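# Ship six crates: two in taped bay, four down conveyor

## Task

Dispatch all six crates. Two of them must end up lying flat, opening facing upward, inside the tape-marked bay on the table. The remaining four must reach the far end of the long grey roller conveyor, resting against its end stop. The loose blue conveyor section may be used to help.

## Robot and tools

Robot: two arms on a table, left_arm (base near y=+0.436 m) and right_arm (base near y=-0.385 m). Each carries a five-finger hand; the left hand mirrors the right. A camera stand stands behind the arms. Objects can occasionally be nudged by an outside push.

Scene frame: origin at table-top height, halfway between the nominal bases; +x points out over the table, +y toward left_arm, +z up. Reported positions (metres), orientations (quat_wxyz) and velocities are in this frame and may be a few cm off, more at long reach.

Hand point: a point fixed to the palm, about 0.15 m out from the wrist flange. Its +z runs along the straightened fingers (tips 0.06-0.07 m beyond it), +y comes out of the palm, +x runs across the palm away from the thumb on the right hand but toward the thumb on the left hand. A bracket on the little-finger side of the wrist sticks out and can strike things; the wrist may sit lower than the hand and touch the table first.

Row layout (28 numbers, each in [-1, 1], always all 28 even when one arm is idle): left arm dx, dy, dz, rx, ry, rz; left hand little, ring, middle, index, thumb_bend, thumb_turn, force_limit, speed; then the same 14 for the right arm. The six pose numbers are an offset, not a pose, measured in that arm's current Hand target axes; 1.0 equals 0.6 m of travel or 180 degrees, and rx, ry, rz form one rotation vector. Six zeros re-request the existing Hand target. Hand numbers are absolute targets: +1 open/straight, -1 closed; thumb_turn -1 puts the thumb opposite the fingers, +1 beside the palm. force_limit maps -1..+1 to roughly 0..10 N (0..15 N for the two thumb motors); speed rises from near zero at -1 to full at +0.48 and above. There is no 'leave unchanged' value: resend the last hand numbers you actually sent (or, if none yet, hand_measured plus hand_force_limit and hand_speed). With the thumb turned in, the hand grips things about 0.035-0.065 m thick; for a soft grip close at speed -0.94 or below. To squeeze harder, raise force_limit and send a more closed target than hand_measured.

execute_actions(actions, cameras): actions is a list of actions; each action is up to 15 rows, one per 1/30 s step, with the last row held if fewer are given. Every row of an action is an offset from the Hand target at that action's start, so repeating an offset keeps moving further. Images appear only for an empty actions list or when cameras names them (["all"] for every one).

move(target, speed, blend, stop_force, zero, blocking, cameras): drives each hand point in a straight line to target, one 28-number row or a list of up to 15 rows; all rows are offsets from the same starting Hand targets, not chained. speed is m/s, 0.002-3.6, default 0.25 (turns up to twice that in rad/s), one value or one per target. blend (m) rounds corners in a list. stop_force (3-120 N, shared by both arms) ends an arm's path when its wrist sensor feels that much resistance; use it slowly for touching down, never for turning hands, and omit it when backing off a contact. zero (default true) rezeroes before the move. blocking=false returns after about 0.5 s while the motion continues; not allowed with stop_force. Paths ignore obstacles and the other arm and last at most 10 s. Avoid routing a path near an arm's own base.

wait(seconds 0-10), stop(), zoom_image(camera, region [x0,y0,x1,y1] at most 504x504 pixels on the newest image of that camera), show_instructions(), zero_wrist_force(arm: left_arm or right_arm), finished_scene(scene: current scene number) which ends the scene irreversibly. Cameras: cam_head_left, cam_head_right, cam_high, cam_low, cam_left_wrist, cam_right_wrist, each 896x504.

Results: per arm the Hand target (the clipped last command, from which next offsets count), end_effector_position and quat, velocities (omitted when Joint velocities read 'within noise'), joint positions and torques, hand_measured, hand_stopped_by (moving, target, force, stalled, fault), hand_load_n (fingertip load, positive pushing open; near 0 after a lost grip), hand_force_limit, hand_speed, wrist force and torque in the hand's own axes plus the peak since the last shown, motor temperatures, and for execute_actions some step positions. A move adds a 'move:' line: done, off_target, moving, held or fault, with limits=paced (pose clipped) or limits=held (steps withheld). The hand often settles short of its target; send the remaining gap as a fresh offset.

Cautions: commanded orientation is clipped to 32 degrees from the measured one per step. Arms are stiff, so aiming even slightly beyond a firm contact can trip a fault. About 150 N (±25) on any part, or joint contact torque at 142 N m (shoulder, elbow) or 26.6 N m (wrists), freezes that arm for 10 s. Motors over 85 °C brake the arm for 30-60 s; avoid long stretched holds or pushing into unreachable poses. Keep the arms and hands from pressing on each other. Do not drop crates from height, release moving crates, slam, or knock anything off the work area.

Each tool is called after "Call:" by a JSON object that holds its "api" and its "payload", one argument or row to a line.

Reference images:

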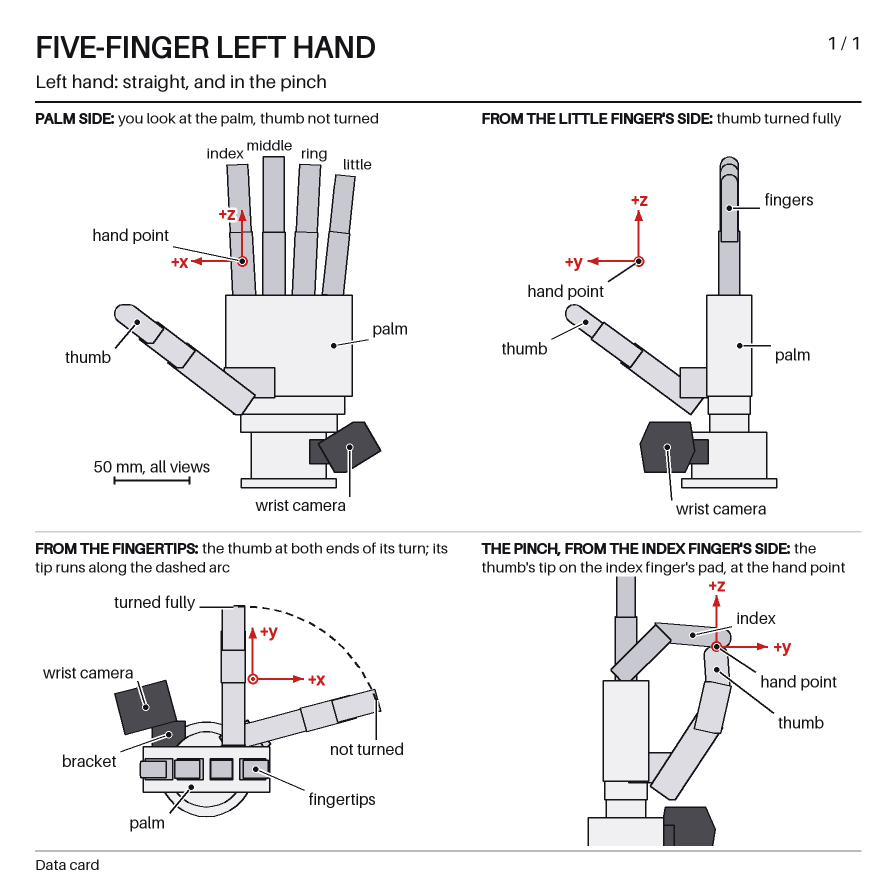

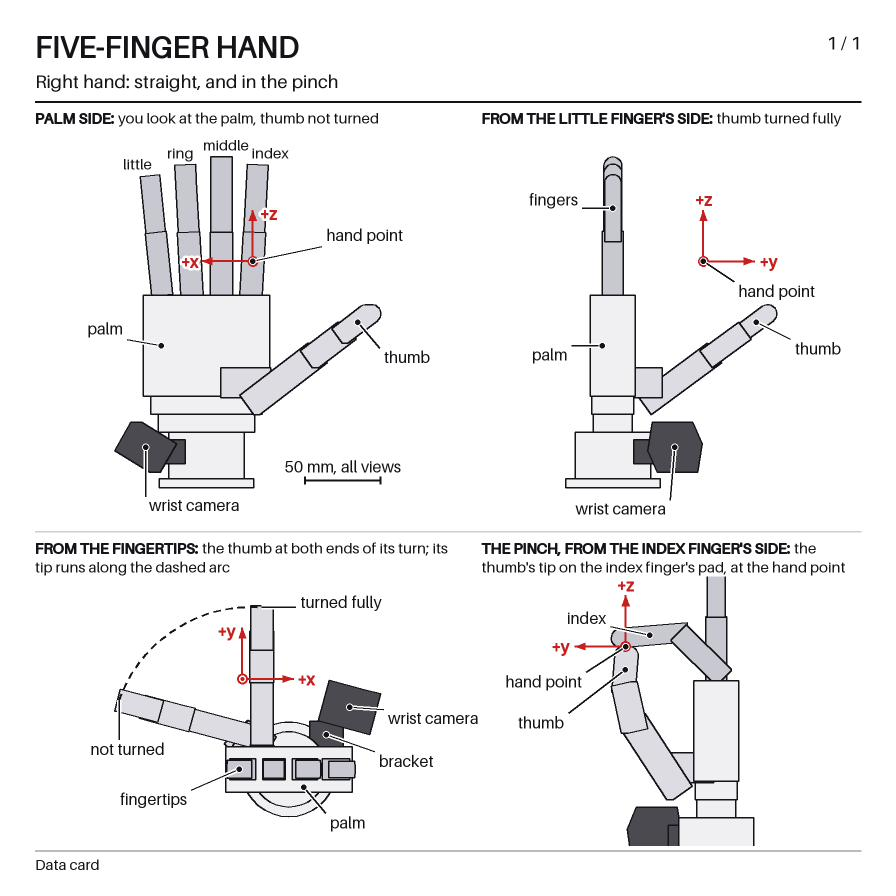

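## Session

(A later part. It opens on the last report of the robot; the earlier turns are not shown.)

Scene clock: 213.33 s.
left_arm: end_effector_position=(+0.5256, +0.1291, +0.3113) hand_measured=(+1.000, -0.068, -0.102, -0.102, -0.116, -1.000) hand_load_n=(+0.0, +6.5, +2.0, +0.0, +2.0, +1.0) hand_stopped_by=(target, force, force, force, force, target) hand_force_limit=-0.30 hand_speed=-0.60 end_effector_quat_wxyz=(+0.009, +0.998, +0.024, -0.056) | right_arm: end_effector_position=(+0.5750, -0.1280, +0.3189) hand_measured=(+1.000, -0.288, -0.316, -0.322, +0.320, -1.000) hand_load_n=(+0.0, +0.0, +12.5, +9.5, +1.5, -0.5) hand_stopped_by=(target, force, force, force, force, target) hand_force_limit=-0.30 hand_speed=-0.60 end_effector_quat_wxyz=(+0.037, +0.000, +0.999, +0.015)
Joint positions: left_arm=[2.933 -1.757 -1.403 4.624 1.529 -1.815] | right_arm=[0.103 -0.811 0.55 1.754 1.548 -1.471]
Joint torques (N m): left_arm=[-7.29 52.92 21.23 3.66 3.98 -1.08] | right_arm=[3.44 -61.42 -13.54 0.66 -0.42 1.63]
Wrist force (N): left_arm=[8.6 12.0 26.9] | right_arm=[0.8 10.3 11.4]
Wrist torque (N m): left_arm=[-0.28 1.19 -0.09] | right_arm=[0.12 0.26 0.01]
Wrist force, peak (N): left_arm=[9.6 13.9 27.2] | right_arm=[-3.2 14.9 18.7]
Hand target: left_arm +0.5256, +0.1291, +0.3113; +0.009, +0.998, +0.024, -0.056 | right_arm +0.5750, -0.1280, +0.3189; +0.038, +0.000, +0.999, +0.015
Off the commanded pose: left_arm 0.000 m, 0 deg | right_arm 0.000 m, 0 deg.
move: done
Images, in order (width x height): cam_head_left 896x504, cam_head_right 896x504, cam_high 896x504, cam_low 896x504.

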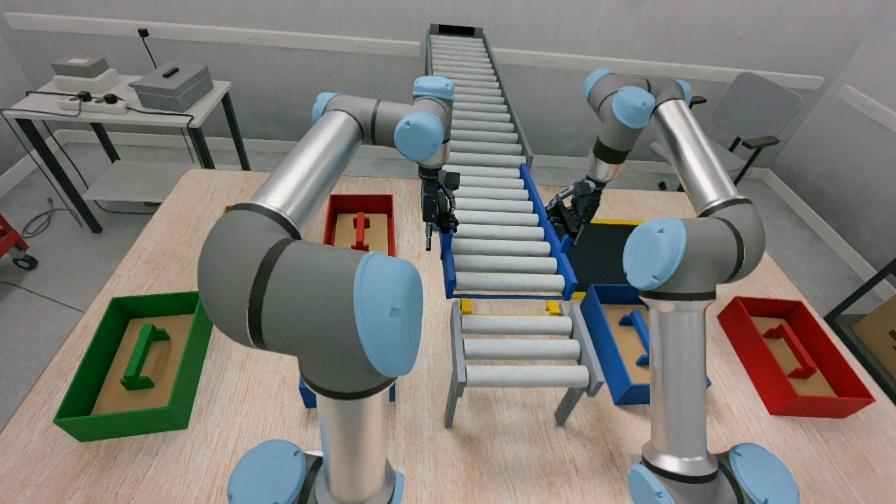

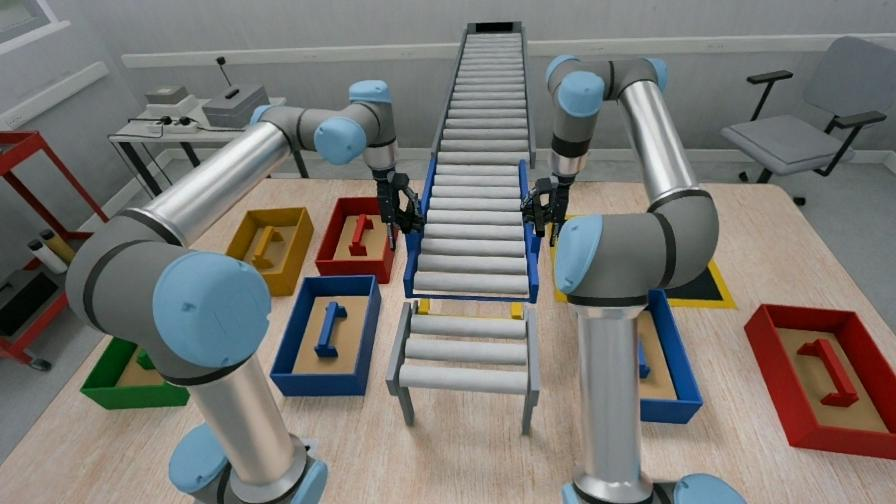

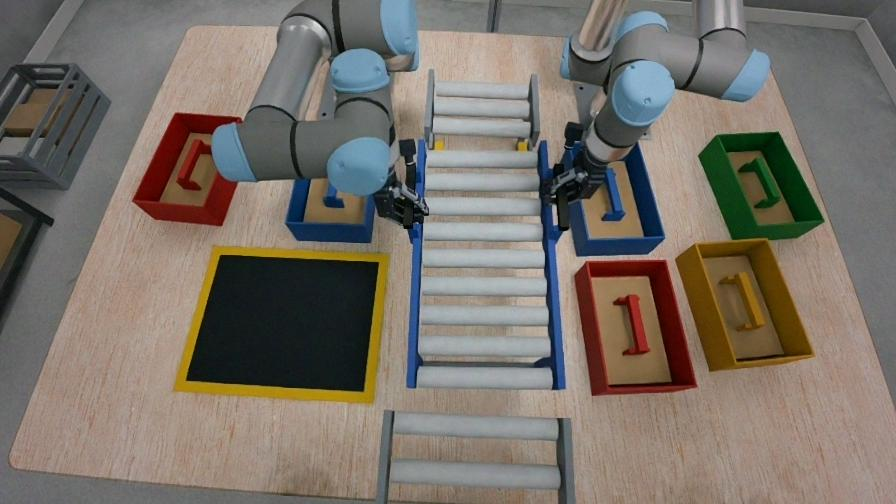

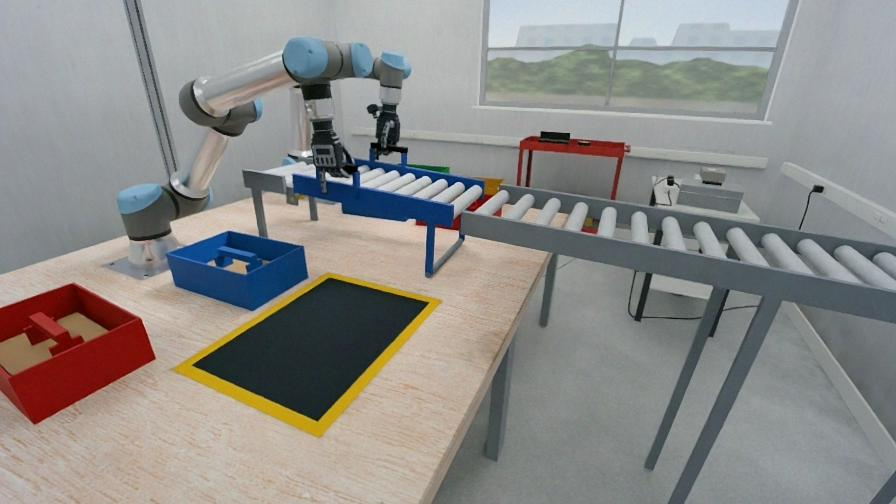

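Call:
{"api": "zoom_image", "payload": {
  "camera": "cam_high",
  "region": [415, 125, 445, 155]
}}

Call:
{"api": "zoom_image", "payload": {
  "camera": "cam_high",
  "region": [520, 125, 550, 155]
}}

Call:
{"api": "zoom_image", "payload": {
  "camera": "cam_head_right",
  "region": [520, 285, 560, 325]
}}

Call:
{"api": "zoom_image", "payload": {
  "camera": "cam_head_left",
  "region": [440, 285, 480, 325]
}}

Scaled by 16.800 from the camera's 896x504 image, which has a finer 1280x720 frame.

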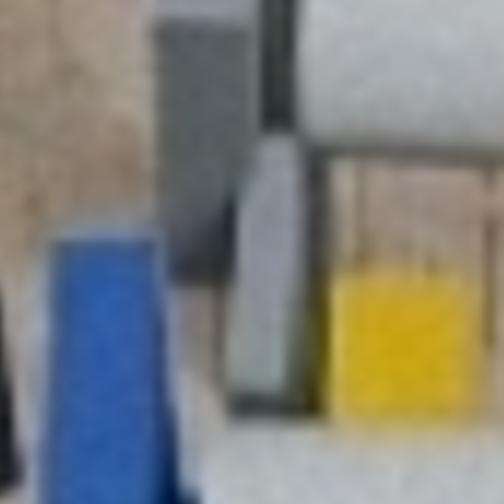

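Scaled by 16.800 from the camera's 896x504 image, which has a finer 1280x720 frame.

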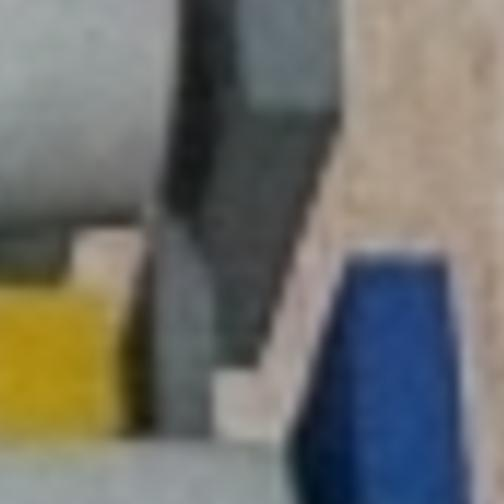

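Scaled by 12.600 from the camera's 896x504 image, which has a finer 1280x720 frame.

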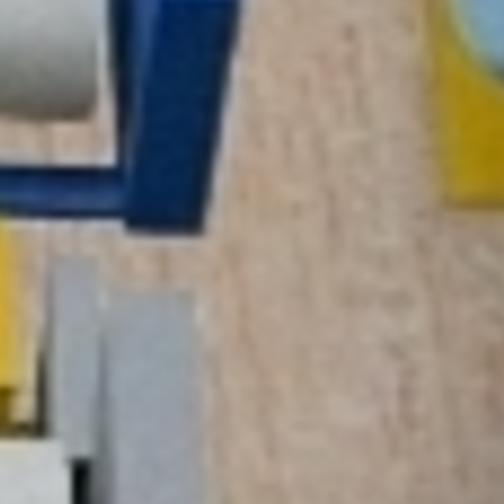

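Scaled by 12.600 from the camera's 896x504 image, which has a finer 1280x720 frame.

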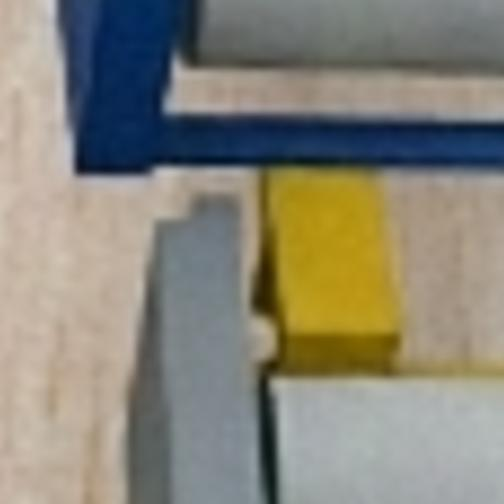

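Call:
{"api": "zoom_image", "payload": {
  "camera": "cam_high",
  "region": [420, 65, 550, 165]
}}

Call:
{"api": "zoom_image", "payload": {
  "camera": "cam_high",
  "region": [400, 340, 580, 480]
}}

Scaled by 3.877 from the camera's 896x504 image, which has a finer 1280x720 frame.

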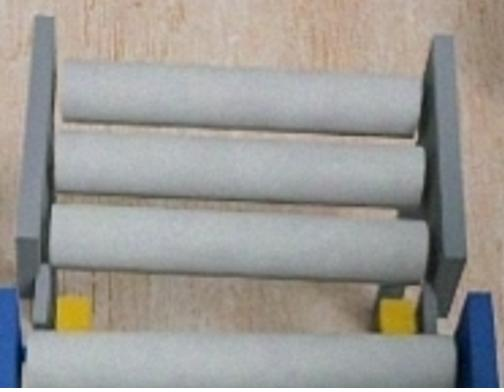

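Scaled by 2.800 from the camera's 896x504 image, which has a finer 1280x720 frame.

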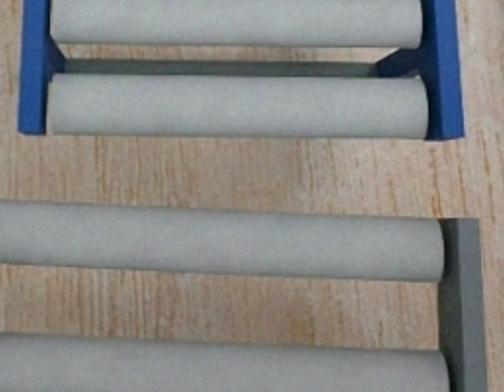

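Call:
{"api": "move", "payload": {
  "target": [-0.0155,0.0042,0.0018,0,0,0.0067,1,-0.6,-0.6,-0.6,-0.5,-1,-0.3,-0.6,0.0242,-0.0067,-0.002,0,0,0.0067,1,-0.6,-0.6,-0.6,-0.5,-1,-0.3,-0.6],
  "speed": 0.02,
  "cameras": ["cam_low","cam_high","cam_head_left","cam_head_right"]
}}

Call:
{"api": "zoom_image", "payload": {
  "camera": "cam_low",
  "region": [285, 182, 325, 212]
}}

Call:
{"api": "zoom_image", "payload": {
  "camera": "cam_high",
  "region": [420, 65, 550, 165]
}}

Call:
{"api": "zoom_image", "payload": {
  "camera": "cam_high",
  "region": [400, 340, 580, 480]
}}

Call:
{"api": "zoom_image", "payload": {
  "camera": "cam_head_left",
  "region": [540, 290, 580, 325]
}}

Call:
{"api": "zoom_image", "payload": {
  "camera": "cam_head_left",
  "region": [440, 285, 480, 325]
}}

Scene clock: 230.10 s.
left_arm: end_effector_position=(+0.5164, +0.1261, +0.3113) hand_measured=(+1.000, -0.068, -0.102, -0.102, -0.116, -1.000) hand_load_n=(+0.0, +6.0, +2.0, +0.0, +0.5, +0.5) hand_stopped_by=(target, force, force, force, force, target) hand_force_limit=-0.30 hand_speed=-0.60 end_effector_quat_wxyz=(+0.009, +0.998, +0.013, -0.056) | right_arm: end_effector_position=(+0.5605, -0.1321, +0.3189) hand_measured=(+1.000, -0.288, -0.316, -0.322, +0.320, -1.000) hand_load_n=(+0.0, +0.0, +12.5, +14.0, +1.5, -0.5) hand_stopped_by=(target, force, force, force, force, target) hand_force_limit=-0.30 hand_speed=-0.60 end_effector_quat_wxyz=(+0.037, +0.010, +0.999, +0.016)
Joint positions: left_arm=[2.926 -1.741 -1.422 4.628 1.528 -1.801] | right_arm=[0.1 -0.878 0.666 1.705 1.547 -1.453]
Joint torques (N m): left_arm=[-16.46 50.05 17 -0.34 -4.68 2.52] | right_arm=[-14.86 -63.29 -12.86 2.76 -1.6 1.26]
Wrist force (N): left_arm=[21.5 -2.0 19.7] | right_arm=[-6.2 6.8 15.1]
Wrist torque (N m): left_arm=[-0.28 0.87 0.69] | right_arm=[0.02 0.26 -0.05]
Wrist force, peak (N): left_arm=[8.9 11.9 27.2] | right_arm=[-3.2 14.0 18.1]
Hand target: left_arm +0.5163, +0.1261, +0.3113; +0.009, +0.998, +0.013, -0.056 | right_arm +0.5604, -0.1321, +0.3189; +0.037, +0.011, +0.999, +0.016
Off the commanded pose: left_arm 0.000 m, 0 deg | right_arm 0.000 m, 0 deg.
move: done
Images, in order (width x height): cam_head_left 896x504, cam_head_right 896x504, cam_high 896x504, cam_low 896x504.

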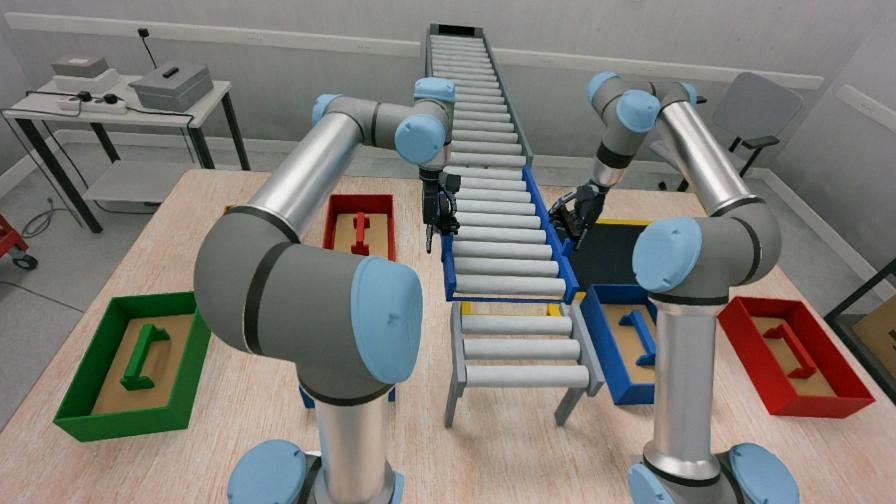

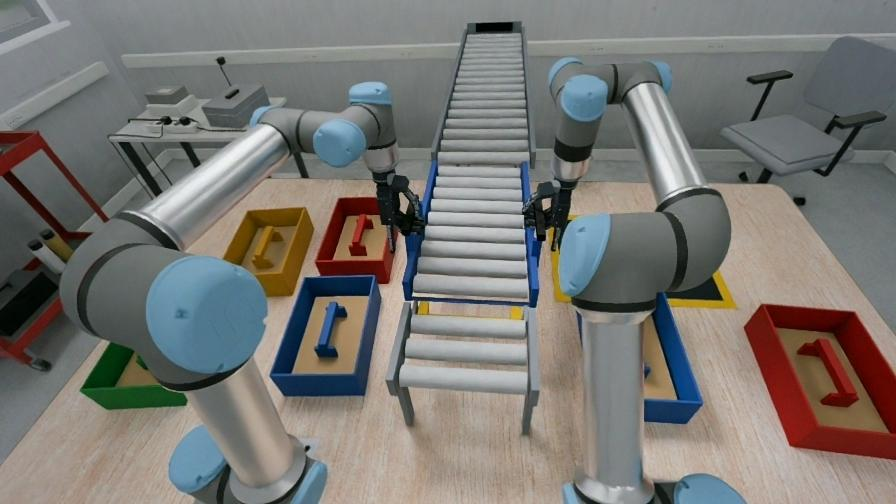

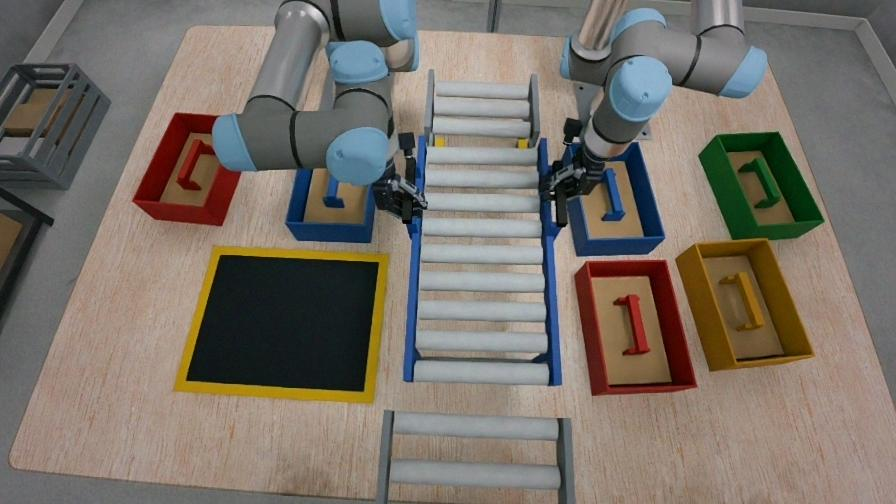

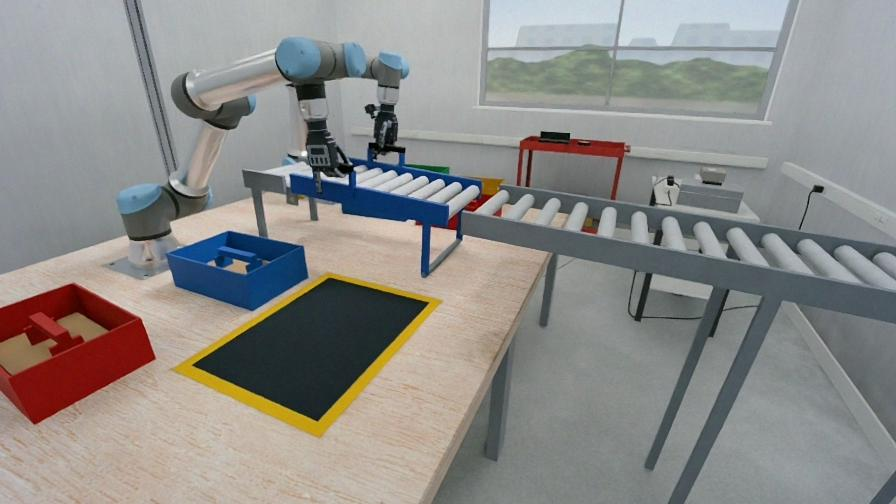

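Scaled by 12.600 from the camera's 896x504 image, which has a finer 1280x720 frame.

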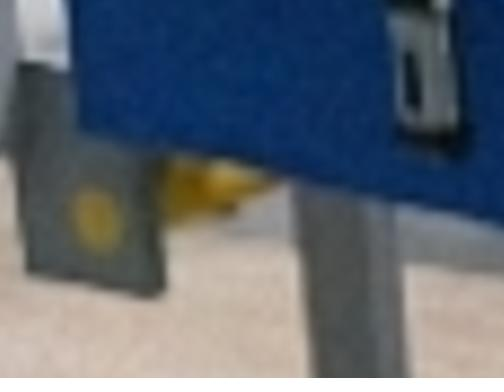

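Scaled by 3.877 from the camera's 896x504 image, which has a finer 1280x720 frame.

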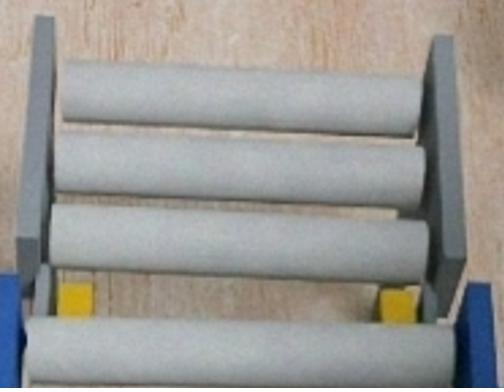

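Scaled by 2.800 from the camera's 896x504 image, which has a finer 1280x720 frame.

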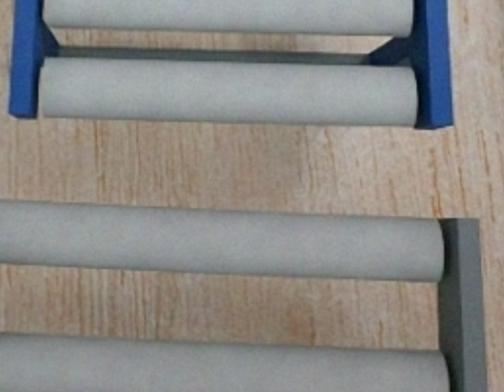

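Scaled by 12.600 from the camera's 896x504 image, which has a finer 1280x720 frame.

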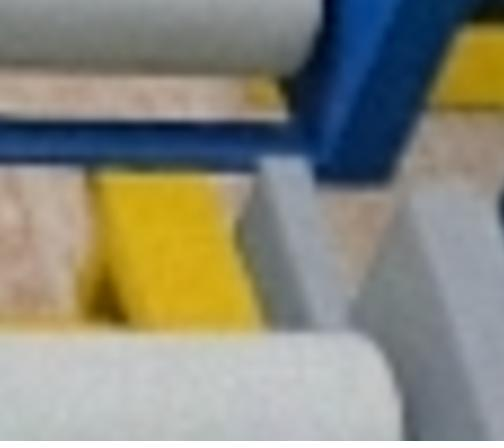

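Scaled by 12.600 from the camera's 896x504 image, which has a finer 1280x720 frame.

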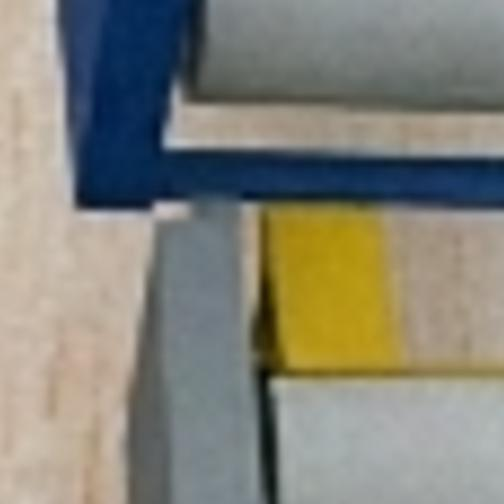

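Call:
{"api": "zoom_image", "payload": {
  "camera": "cam_head_right",
  "region": [400, 290, 450, 330]
}}

Call:
{"api": "zoom_image", "payload": {
  "camera": "cam_head_right",
  "region": [495, 290, 545, 330]
}}

Call:
{"api": "zoom_image", "payload": {
  "camera": "cam_head_left",
  "region": [450, 295, 475, 315]
}}

Call:
{"api": "zoom_image", "payload": {
  "camera": "cam_head_left",
  "region": [540, 300, 565, 320]
}}

Call:
{"api": "zoom_image", "payload": {
  "camera": "cam_low",
  "region": [290, 188, 315, 208]
}}

Scaled by 10.080 from the camera's 896x504 image, which has a finer 1280x720 frame.

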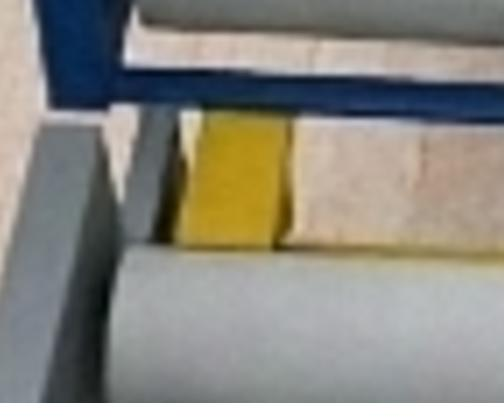

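Scaled by 10.080 from the camera's 896x504 image, which has a finer 1280x720 frame.

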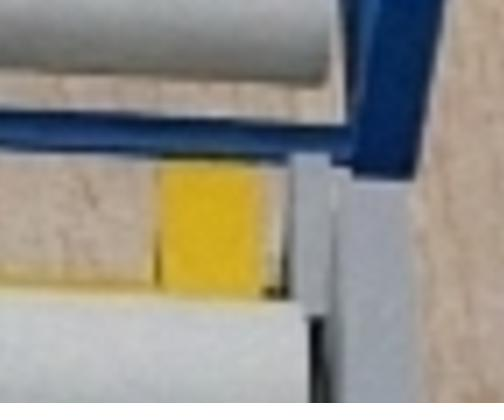

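Scaled by 20.160 from the camera's 896x504 image, which has a finer 1280x720 frame.

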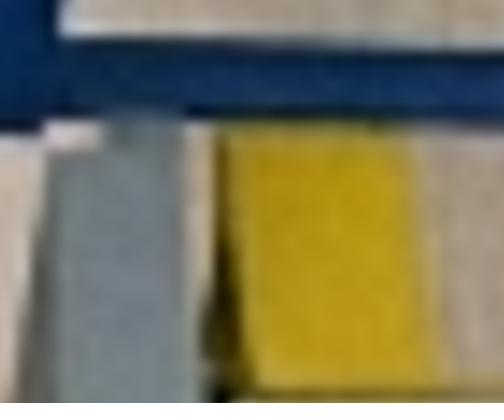

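Scaled by 20.160 from the camera's 896x504 image, which has a finer 1280x720 frame.

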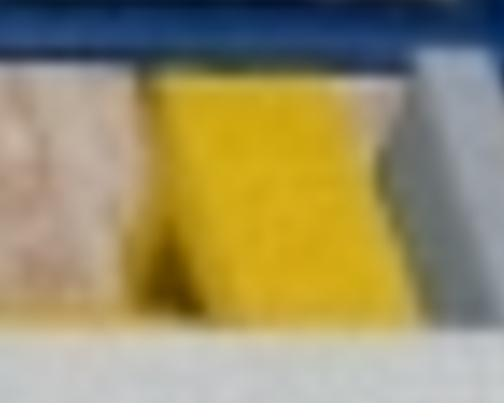

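Scaled by 20.160 from the camera's 896x504 image, which has a finer 1280x720 frame.

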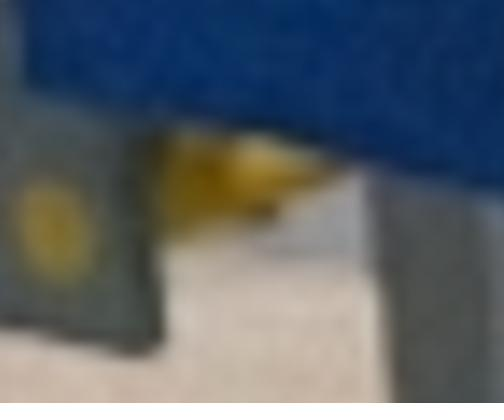

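Call:
{"api": "move", "payload": {
  "target": [0.0082,0.0036,0.0067,-0.0056,0,0.0037,1,-0.6,-0.6,-0.6,-0.5,-1,-0.3,-0.6,-0.0026,-0.0043,0,0.0056,0,0.0037,1,-0.6,-0.6,-0.6,-0.5,-1,-0.3,-0.6],
  "speed": 0.02,
  "cameras": ["cam_low","cam_high","cam_head_left","cam_head_right"]
}}

Call:
{"api": "zoom_image", "payload": {
  "camera": "cam_high",
  "region": [420, 65, 550, 165]
}}

Call:
{"api": "zoom_image", "payload": {
  "camera": "cam_high",
  "region": [400, 340, 580, 480]
}}

Call:
{"api": "zoom_image", "payload": {
  "camera": "cam_head_left",
  "region": [440, 285, 580, 345]
}}

Call:
{"api": "zoom_image", "payload": {
  "camera": "cam_head_right",
  "region": [400, 285, 540, 345]
}}

Scene clock: 244.50 s.
left_arm: end_effector_position=(+0.5207, +0.1240, +0.3069) hand_measured=(+1.000, -0.068, -0.102, -0.102, -0.116, -1.000) hand_load_n=(+0.0, +6.0, +1.5, +0.0, +0.5, +0.0) hand_stopped_by=(target, force, force, force, force, target) hand_force_limit=-0.30 hand_speed=-0.60 end_effector_quat_wxyz=(+0.018, +0.998, +0.008, -0.056) | right_arm: end_effector_position=(+0.5619, -0.1346, +0.3189) hand_measured=(+1.000, -0.288, -0.316, -0.322, +0.320, -1.000) hand_load_n=(+0.0, +0.0, +12.5, +16.0, +1.5, -0.5) hand_stopped_by=(target, force, force, force, force, target) hand_force_limit=-0.30 hand_speed=-0.60 end_effector_quat_wxyz=(+0.037, +0.017, +0.999, +0.007) end_effector_velocity=(+0.001, +0.000, +0.001) end_effector_angular_velocity=(-0.003, -0.004, -0.001)
Joint positions: left_arm=[2.932 -1.75 -1.427 4.645 1.512 -1.783] | right_arm=[0.104 -0.871 0.653 1.714 1.565 -1.438]
Joint velocities: left_arm=[within noise] | right_arm=[0.002 0.001 -0.005 0 0.003 0.003]
Joint torques (N m): left_arm=[11.38 30.04 19.59 6.9 -2.84 1.84] | right_arm=[8.87 -45.44 -30.15 6.38 3.27 1.46]
Wrist force (N): left_arm=[-3.7 1.2 17.3] | right_arm=[-4.2 10.1 18.4]
Wrist torque (N m): left_arm=[0.17 0.68 -0.14] | right_arm=[0.03 0.29 -0.05]
Wrist force, peak (N): left_arm=[21.3 -1.8 20.1] | right_arm=[-4.2 10.1 18.4]
Hand target: left_arm +0.5208, +0.1240, +0.3068; +0.019, +0.998, +0.008, -0.056 | right_arm +0.5619, -0.1347, +0.3189; +0.037, +0.017, +0.999, +0.007
Off the commanded pose: left_arm 0.000 m, 0 deg | right_arm 0.000 m, 0 deg.
move: done
Images, in order (width x height): cam_head_left 896x504, cam_head_right 896x504, cam_high 896x504, cam_low 896x504.

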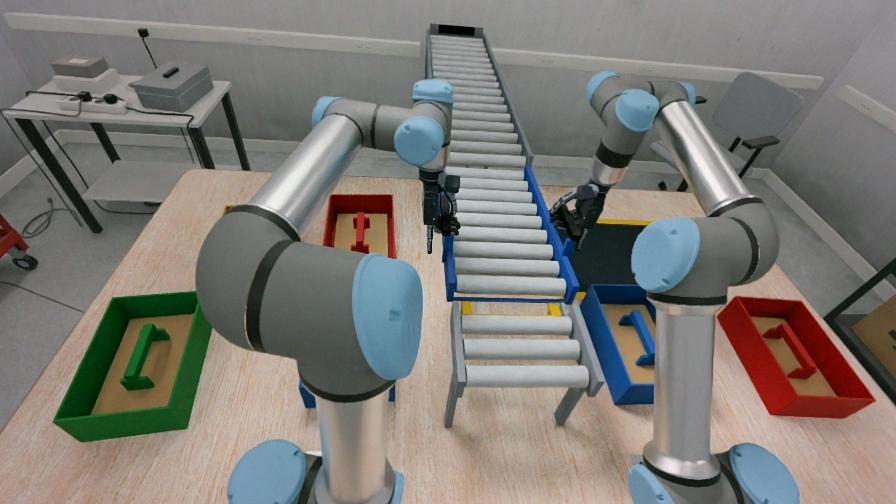

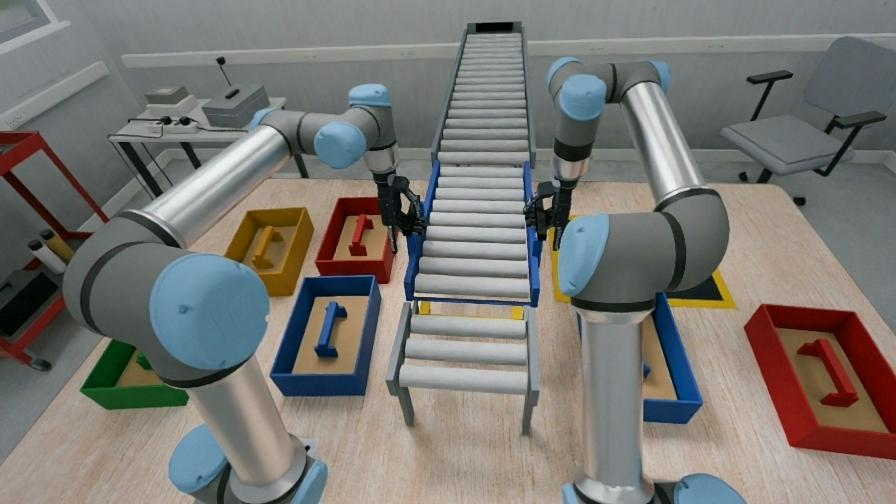

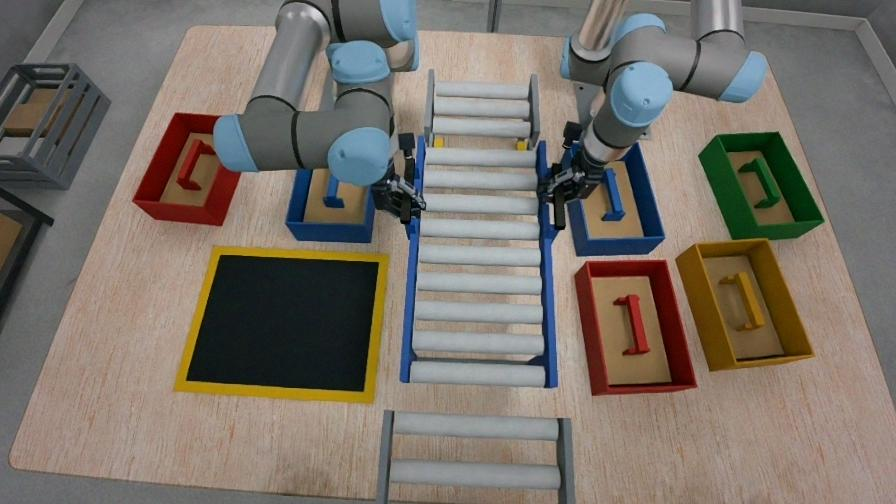

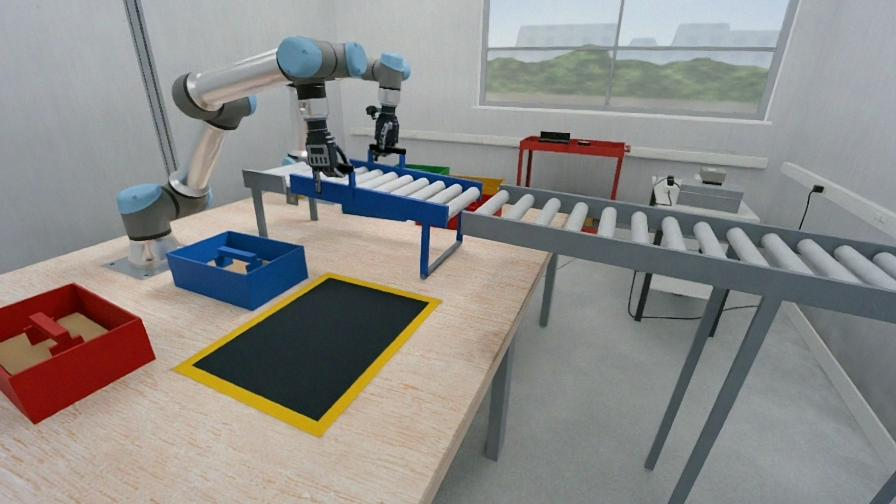

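Scaled by 3.877 from the camera's 896x504 image, which has a finer 1280x720 frame.

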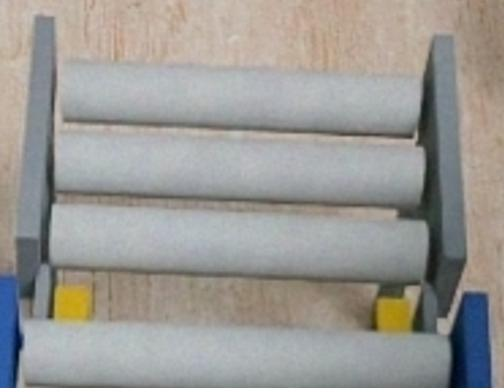

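Scaled by 2.800 from the camera's 896x504 image, which has a finer 1280x720 frame.

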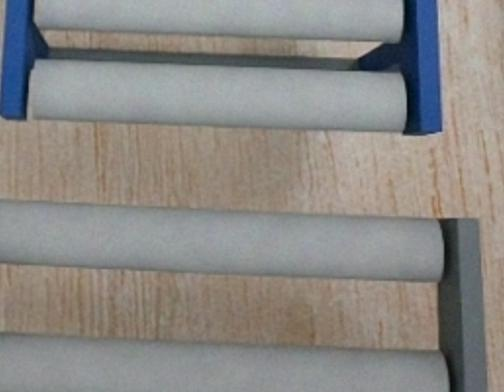

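Scaled by 3.600 from the camera's 896x504 image, which has a finer 1280x720 frame.

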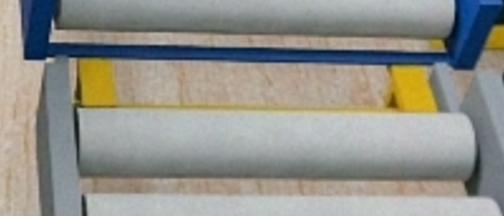

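Scaled by 3.600 from the camera's 896x504 image, which has a finer 1280x720 frame.

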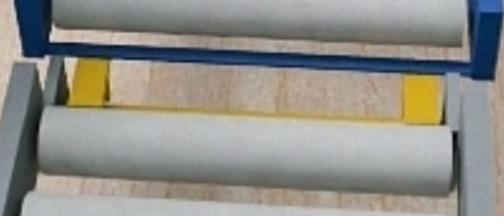

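Call:
{"api": "move", "payload": {
  "target": [-0.006,0,0.0104,0,0.0066,0,1,-0.6,-0.6,-0.6,-0.5,-1,-0.3,-0.6,0.0082,0,0.0076,0,-0.0066,0,1,-0.6,-0.6,-0.6,-0.5,-1,-0.3,-0.6],
  "speed": 0.02,
  "cameras": ["cam_low","cam_high","cam_head_left","cam_head_right"]
}}

Call:
{"api": "zoom_image", "payload": {
  "camera": "cam_low",
  "region": [285, 182, 325, 212]
}}

Call:
{"api": "zoom_image", "payload": {
  "camera": "cam_high",
  "region": [420, 65, 550, 165]
}}

Call:
{"api": "zoom_image", "payload": {
  "camera": "cam_head_left",
  "region": [440, 285, 580, 345]
}}

Call:
{"api": "zoom_image", "payload": {
  "camera": "cam_head_left",
  "region": [540, 300, 565, 320]
}}

Scene clock: 247.47 s.
left_arm: end_effector_position=(+0.5166, +0.1237, +0.3011) hand_measured=(+1.000, -0.070, -0.102, -0.102, -0.116, -1.000) hand_load_n=(+0.0, +0.0, +0.0, +0.0, +0.0, +0.0) hand_stopped_by=(target, force, force, force, force, target) hand_force_limit=-0.30 hand_speed=-0.60 end_effector_quat_wxyz=(+0.018, +0.999, +0.008, -0.046) | right_arm: end_effector_position=(+0.5574, -0.1344, +0.3141) hand_measured=(+1.000, -0.288, -0.316, -0.324, +0.320, -1.000) hand_load_n=(+0.0, +0.0, +12.5, +0.0, +1.5, -0.5) hand_stopped_by=(target, force, force, force, force, target) hand_force_limit=-0.30 hand_speed=-0.60 end_effector_quat_wxyz=(+0.047, +0.017, +0.999, +0.007)
Joint positions: left_arm=[2.928 -1.73 -1.471 4.69 1.515 -1.788] | right_arm=[0.106 -0.908 0.725 1.658 1.568 -1.436]
Joint torques (N m): left_arm=[-9.9 35.31 10.05 3.69 2.47 -1.53] | right_arm=[13.13 -52.64 -9.61 -0.03 1.98 1.34]
Wrist force (N): left_arm=[0.7 1.4 -1.2] | right_arm=[-0.8 1.4 -0.4]
Wrist torque (N m): left_arm=[0.63 -0.16 0.09] | right_arm=[0.15 0.25 0.00]
Wrist force, peak (N): left_arm=[-4.0 1.0 17.7] | right_arm=[-4.1 10.2 18.8]
Hand target: left_arm +0.5165, +0.1237, +0.3010; +0.018, +0.999, +0.008, -0.046 | right_arm +0.5574, -0.1344, +0.3140; +0.048, +0.017, +0.999, +0.007
Off the commanded pose: left_arm 0.000 m, 0 deg | right_arm 0.000 m, 0 deg.
move: done
Images, in order (width x height): cam_head_left 896x504, cam_head_right 896x504, cam_high 896x504, cam_low 896x504.

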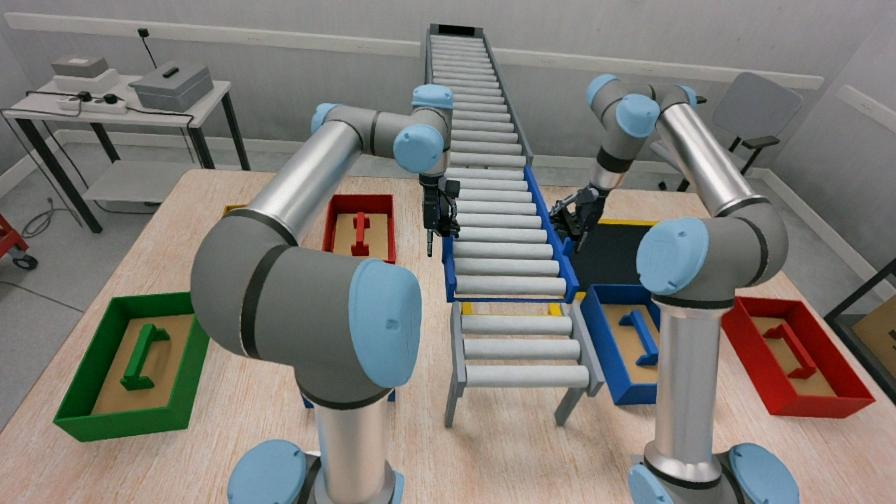

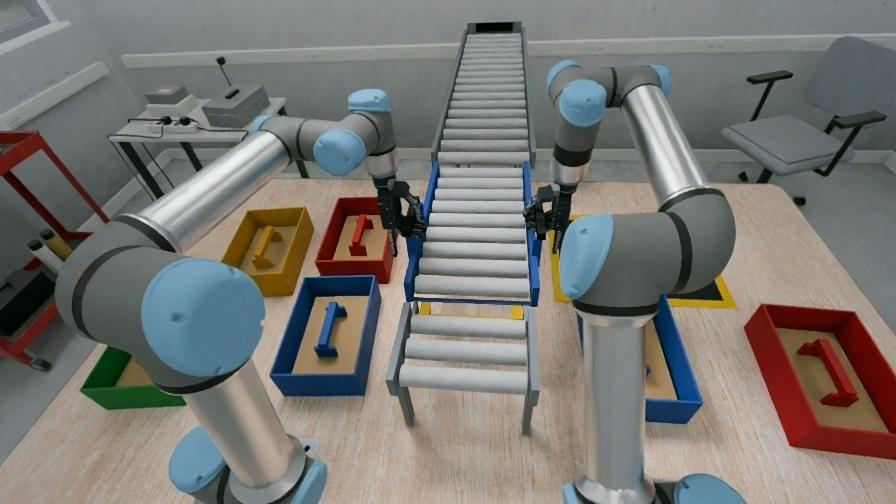

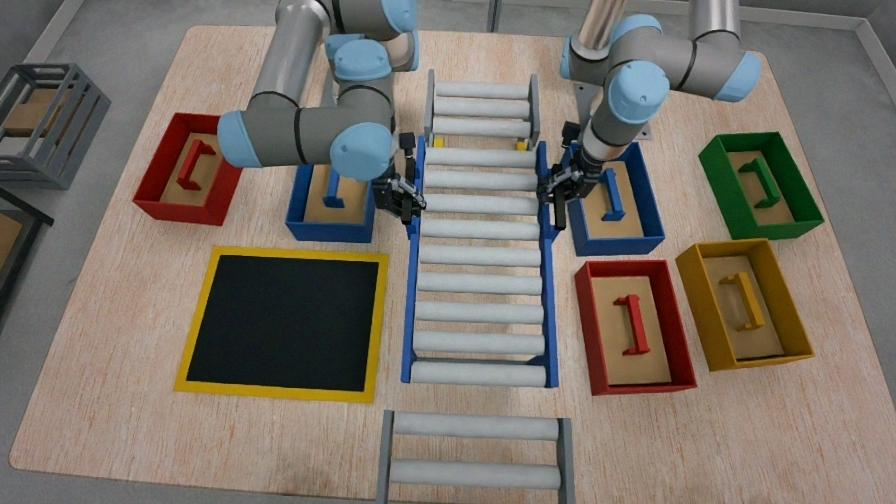

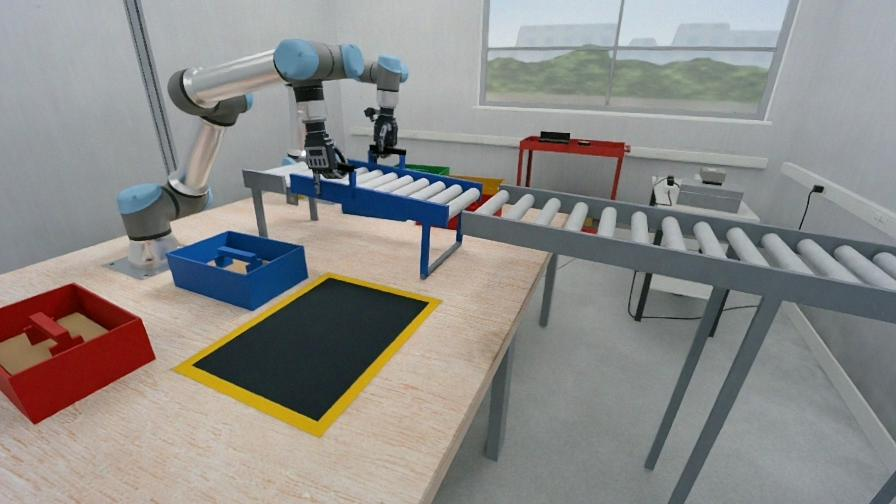

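Scaled by 12.600 from the camera's 896x504 image, which has a finer 1280x720 frame.

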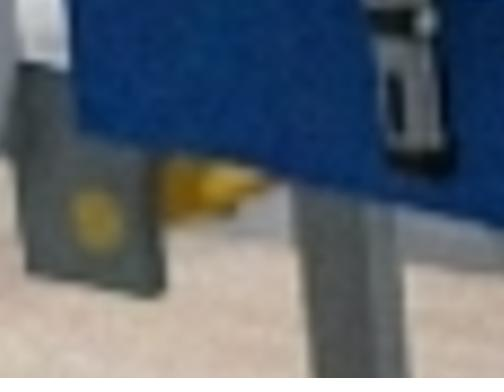

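Scaled by 3.877 from the camera's 896x504 image, which has a finer 1280x720 frame.

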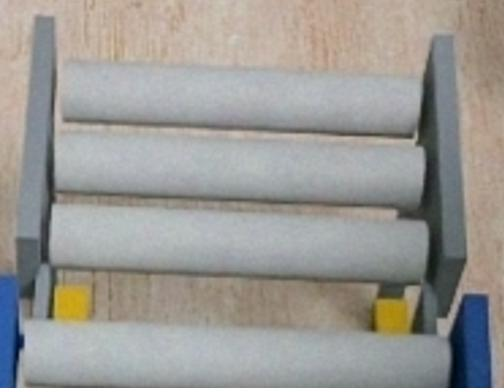

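Scaled by 3.600 from the camera's 896x504 image, which has a finer 1280x720 frame.

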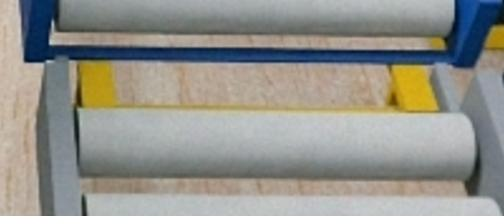

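Scaled by 20.160 from the camera's 896x504 image, which has a finer 1280x720 frame.

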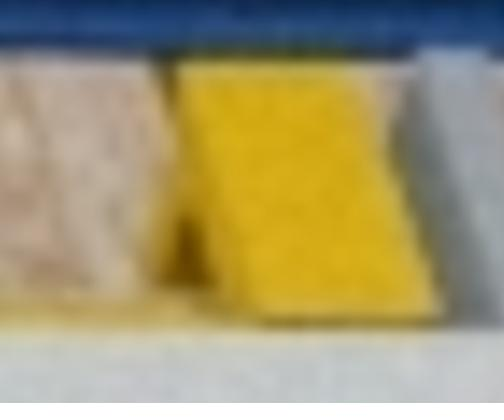

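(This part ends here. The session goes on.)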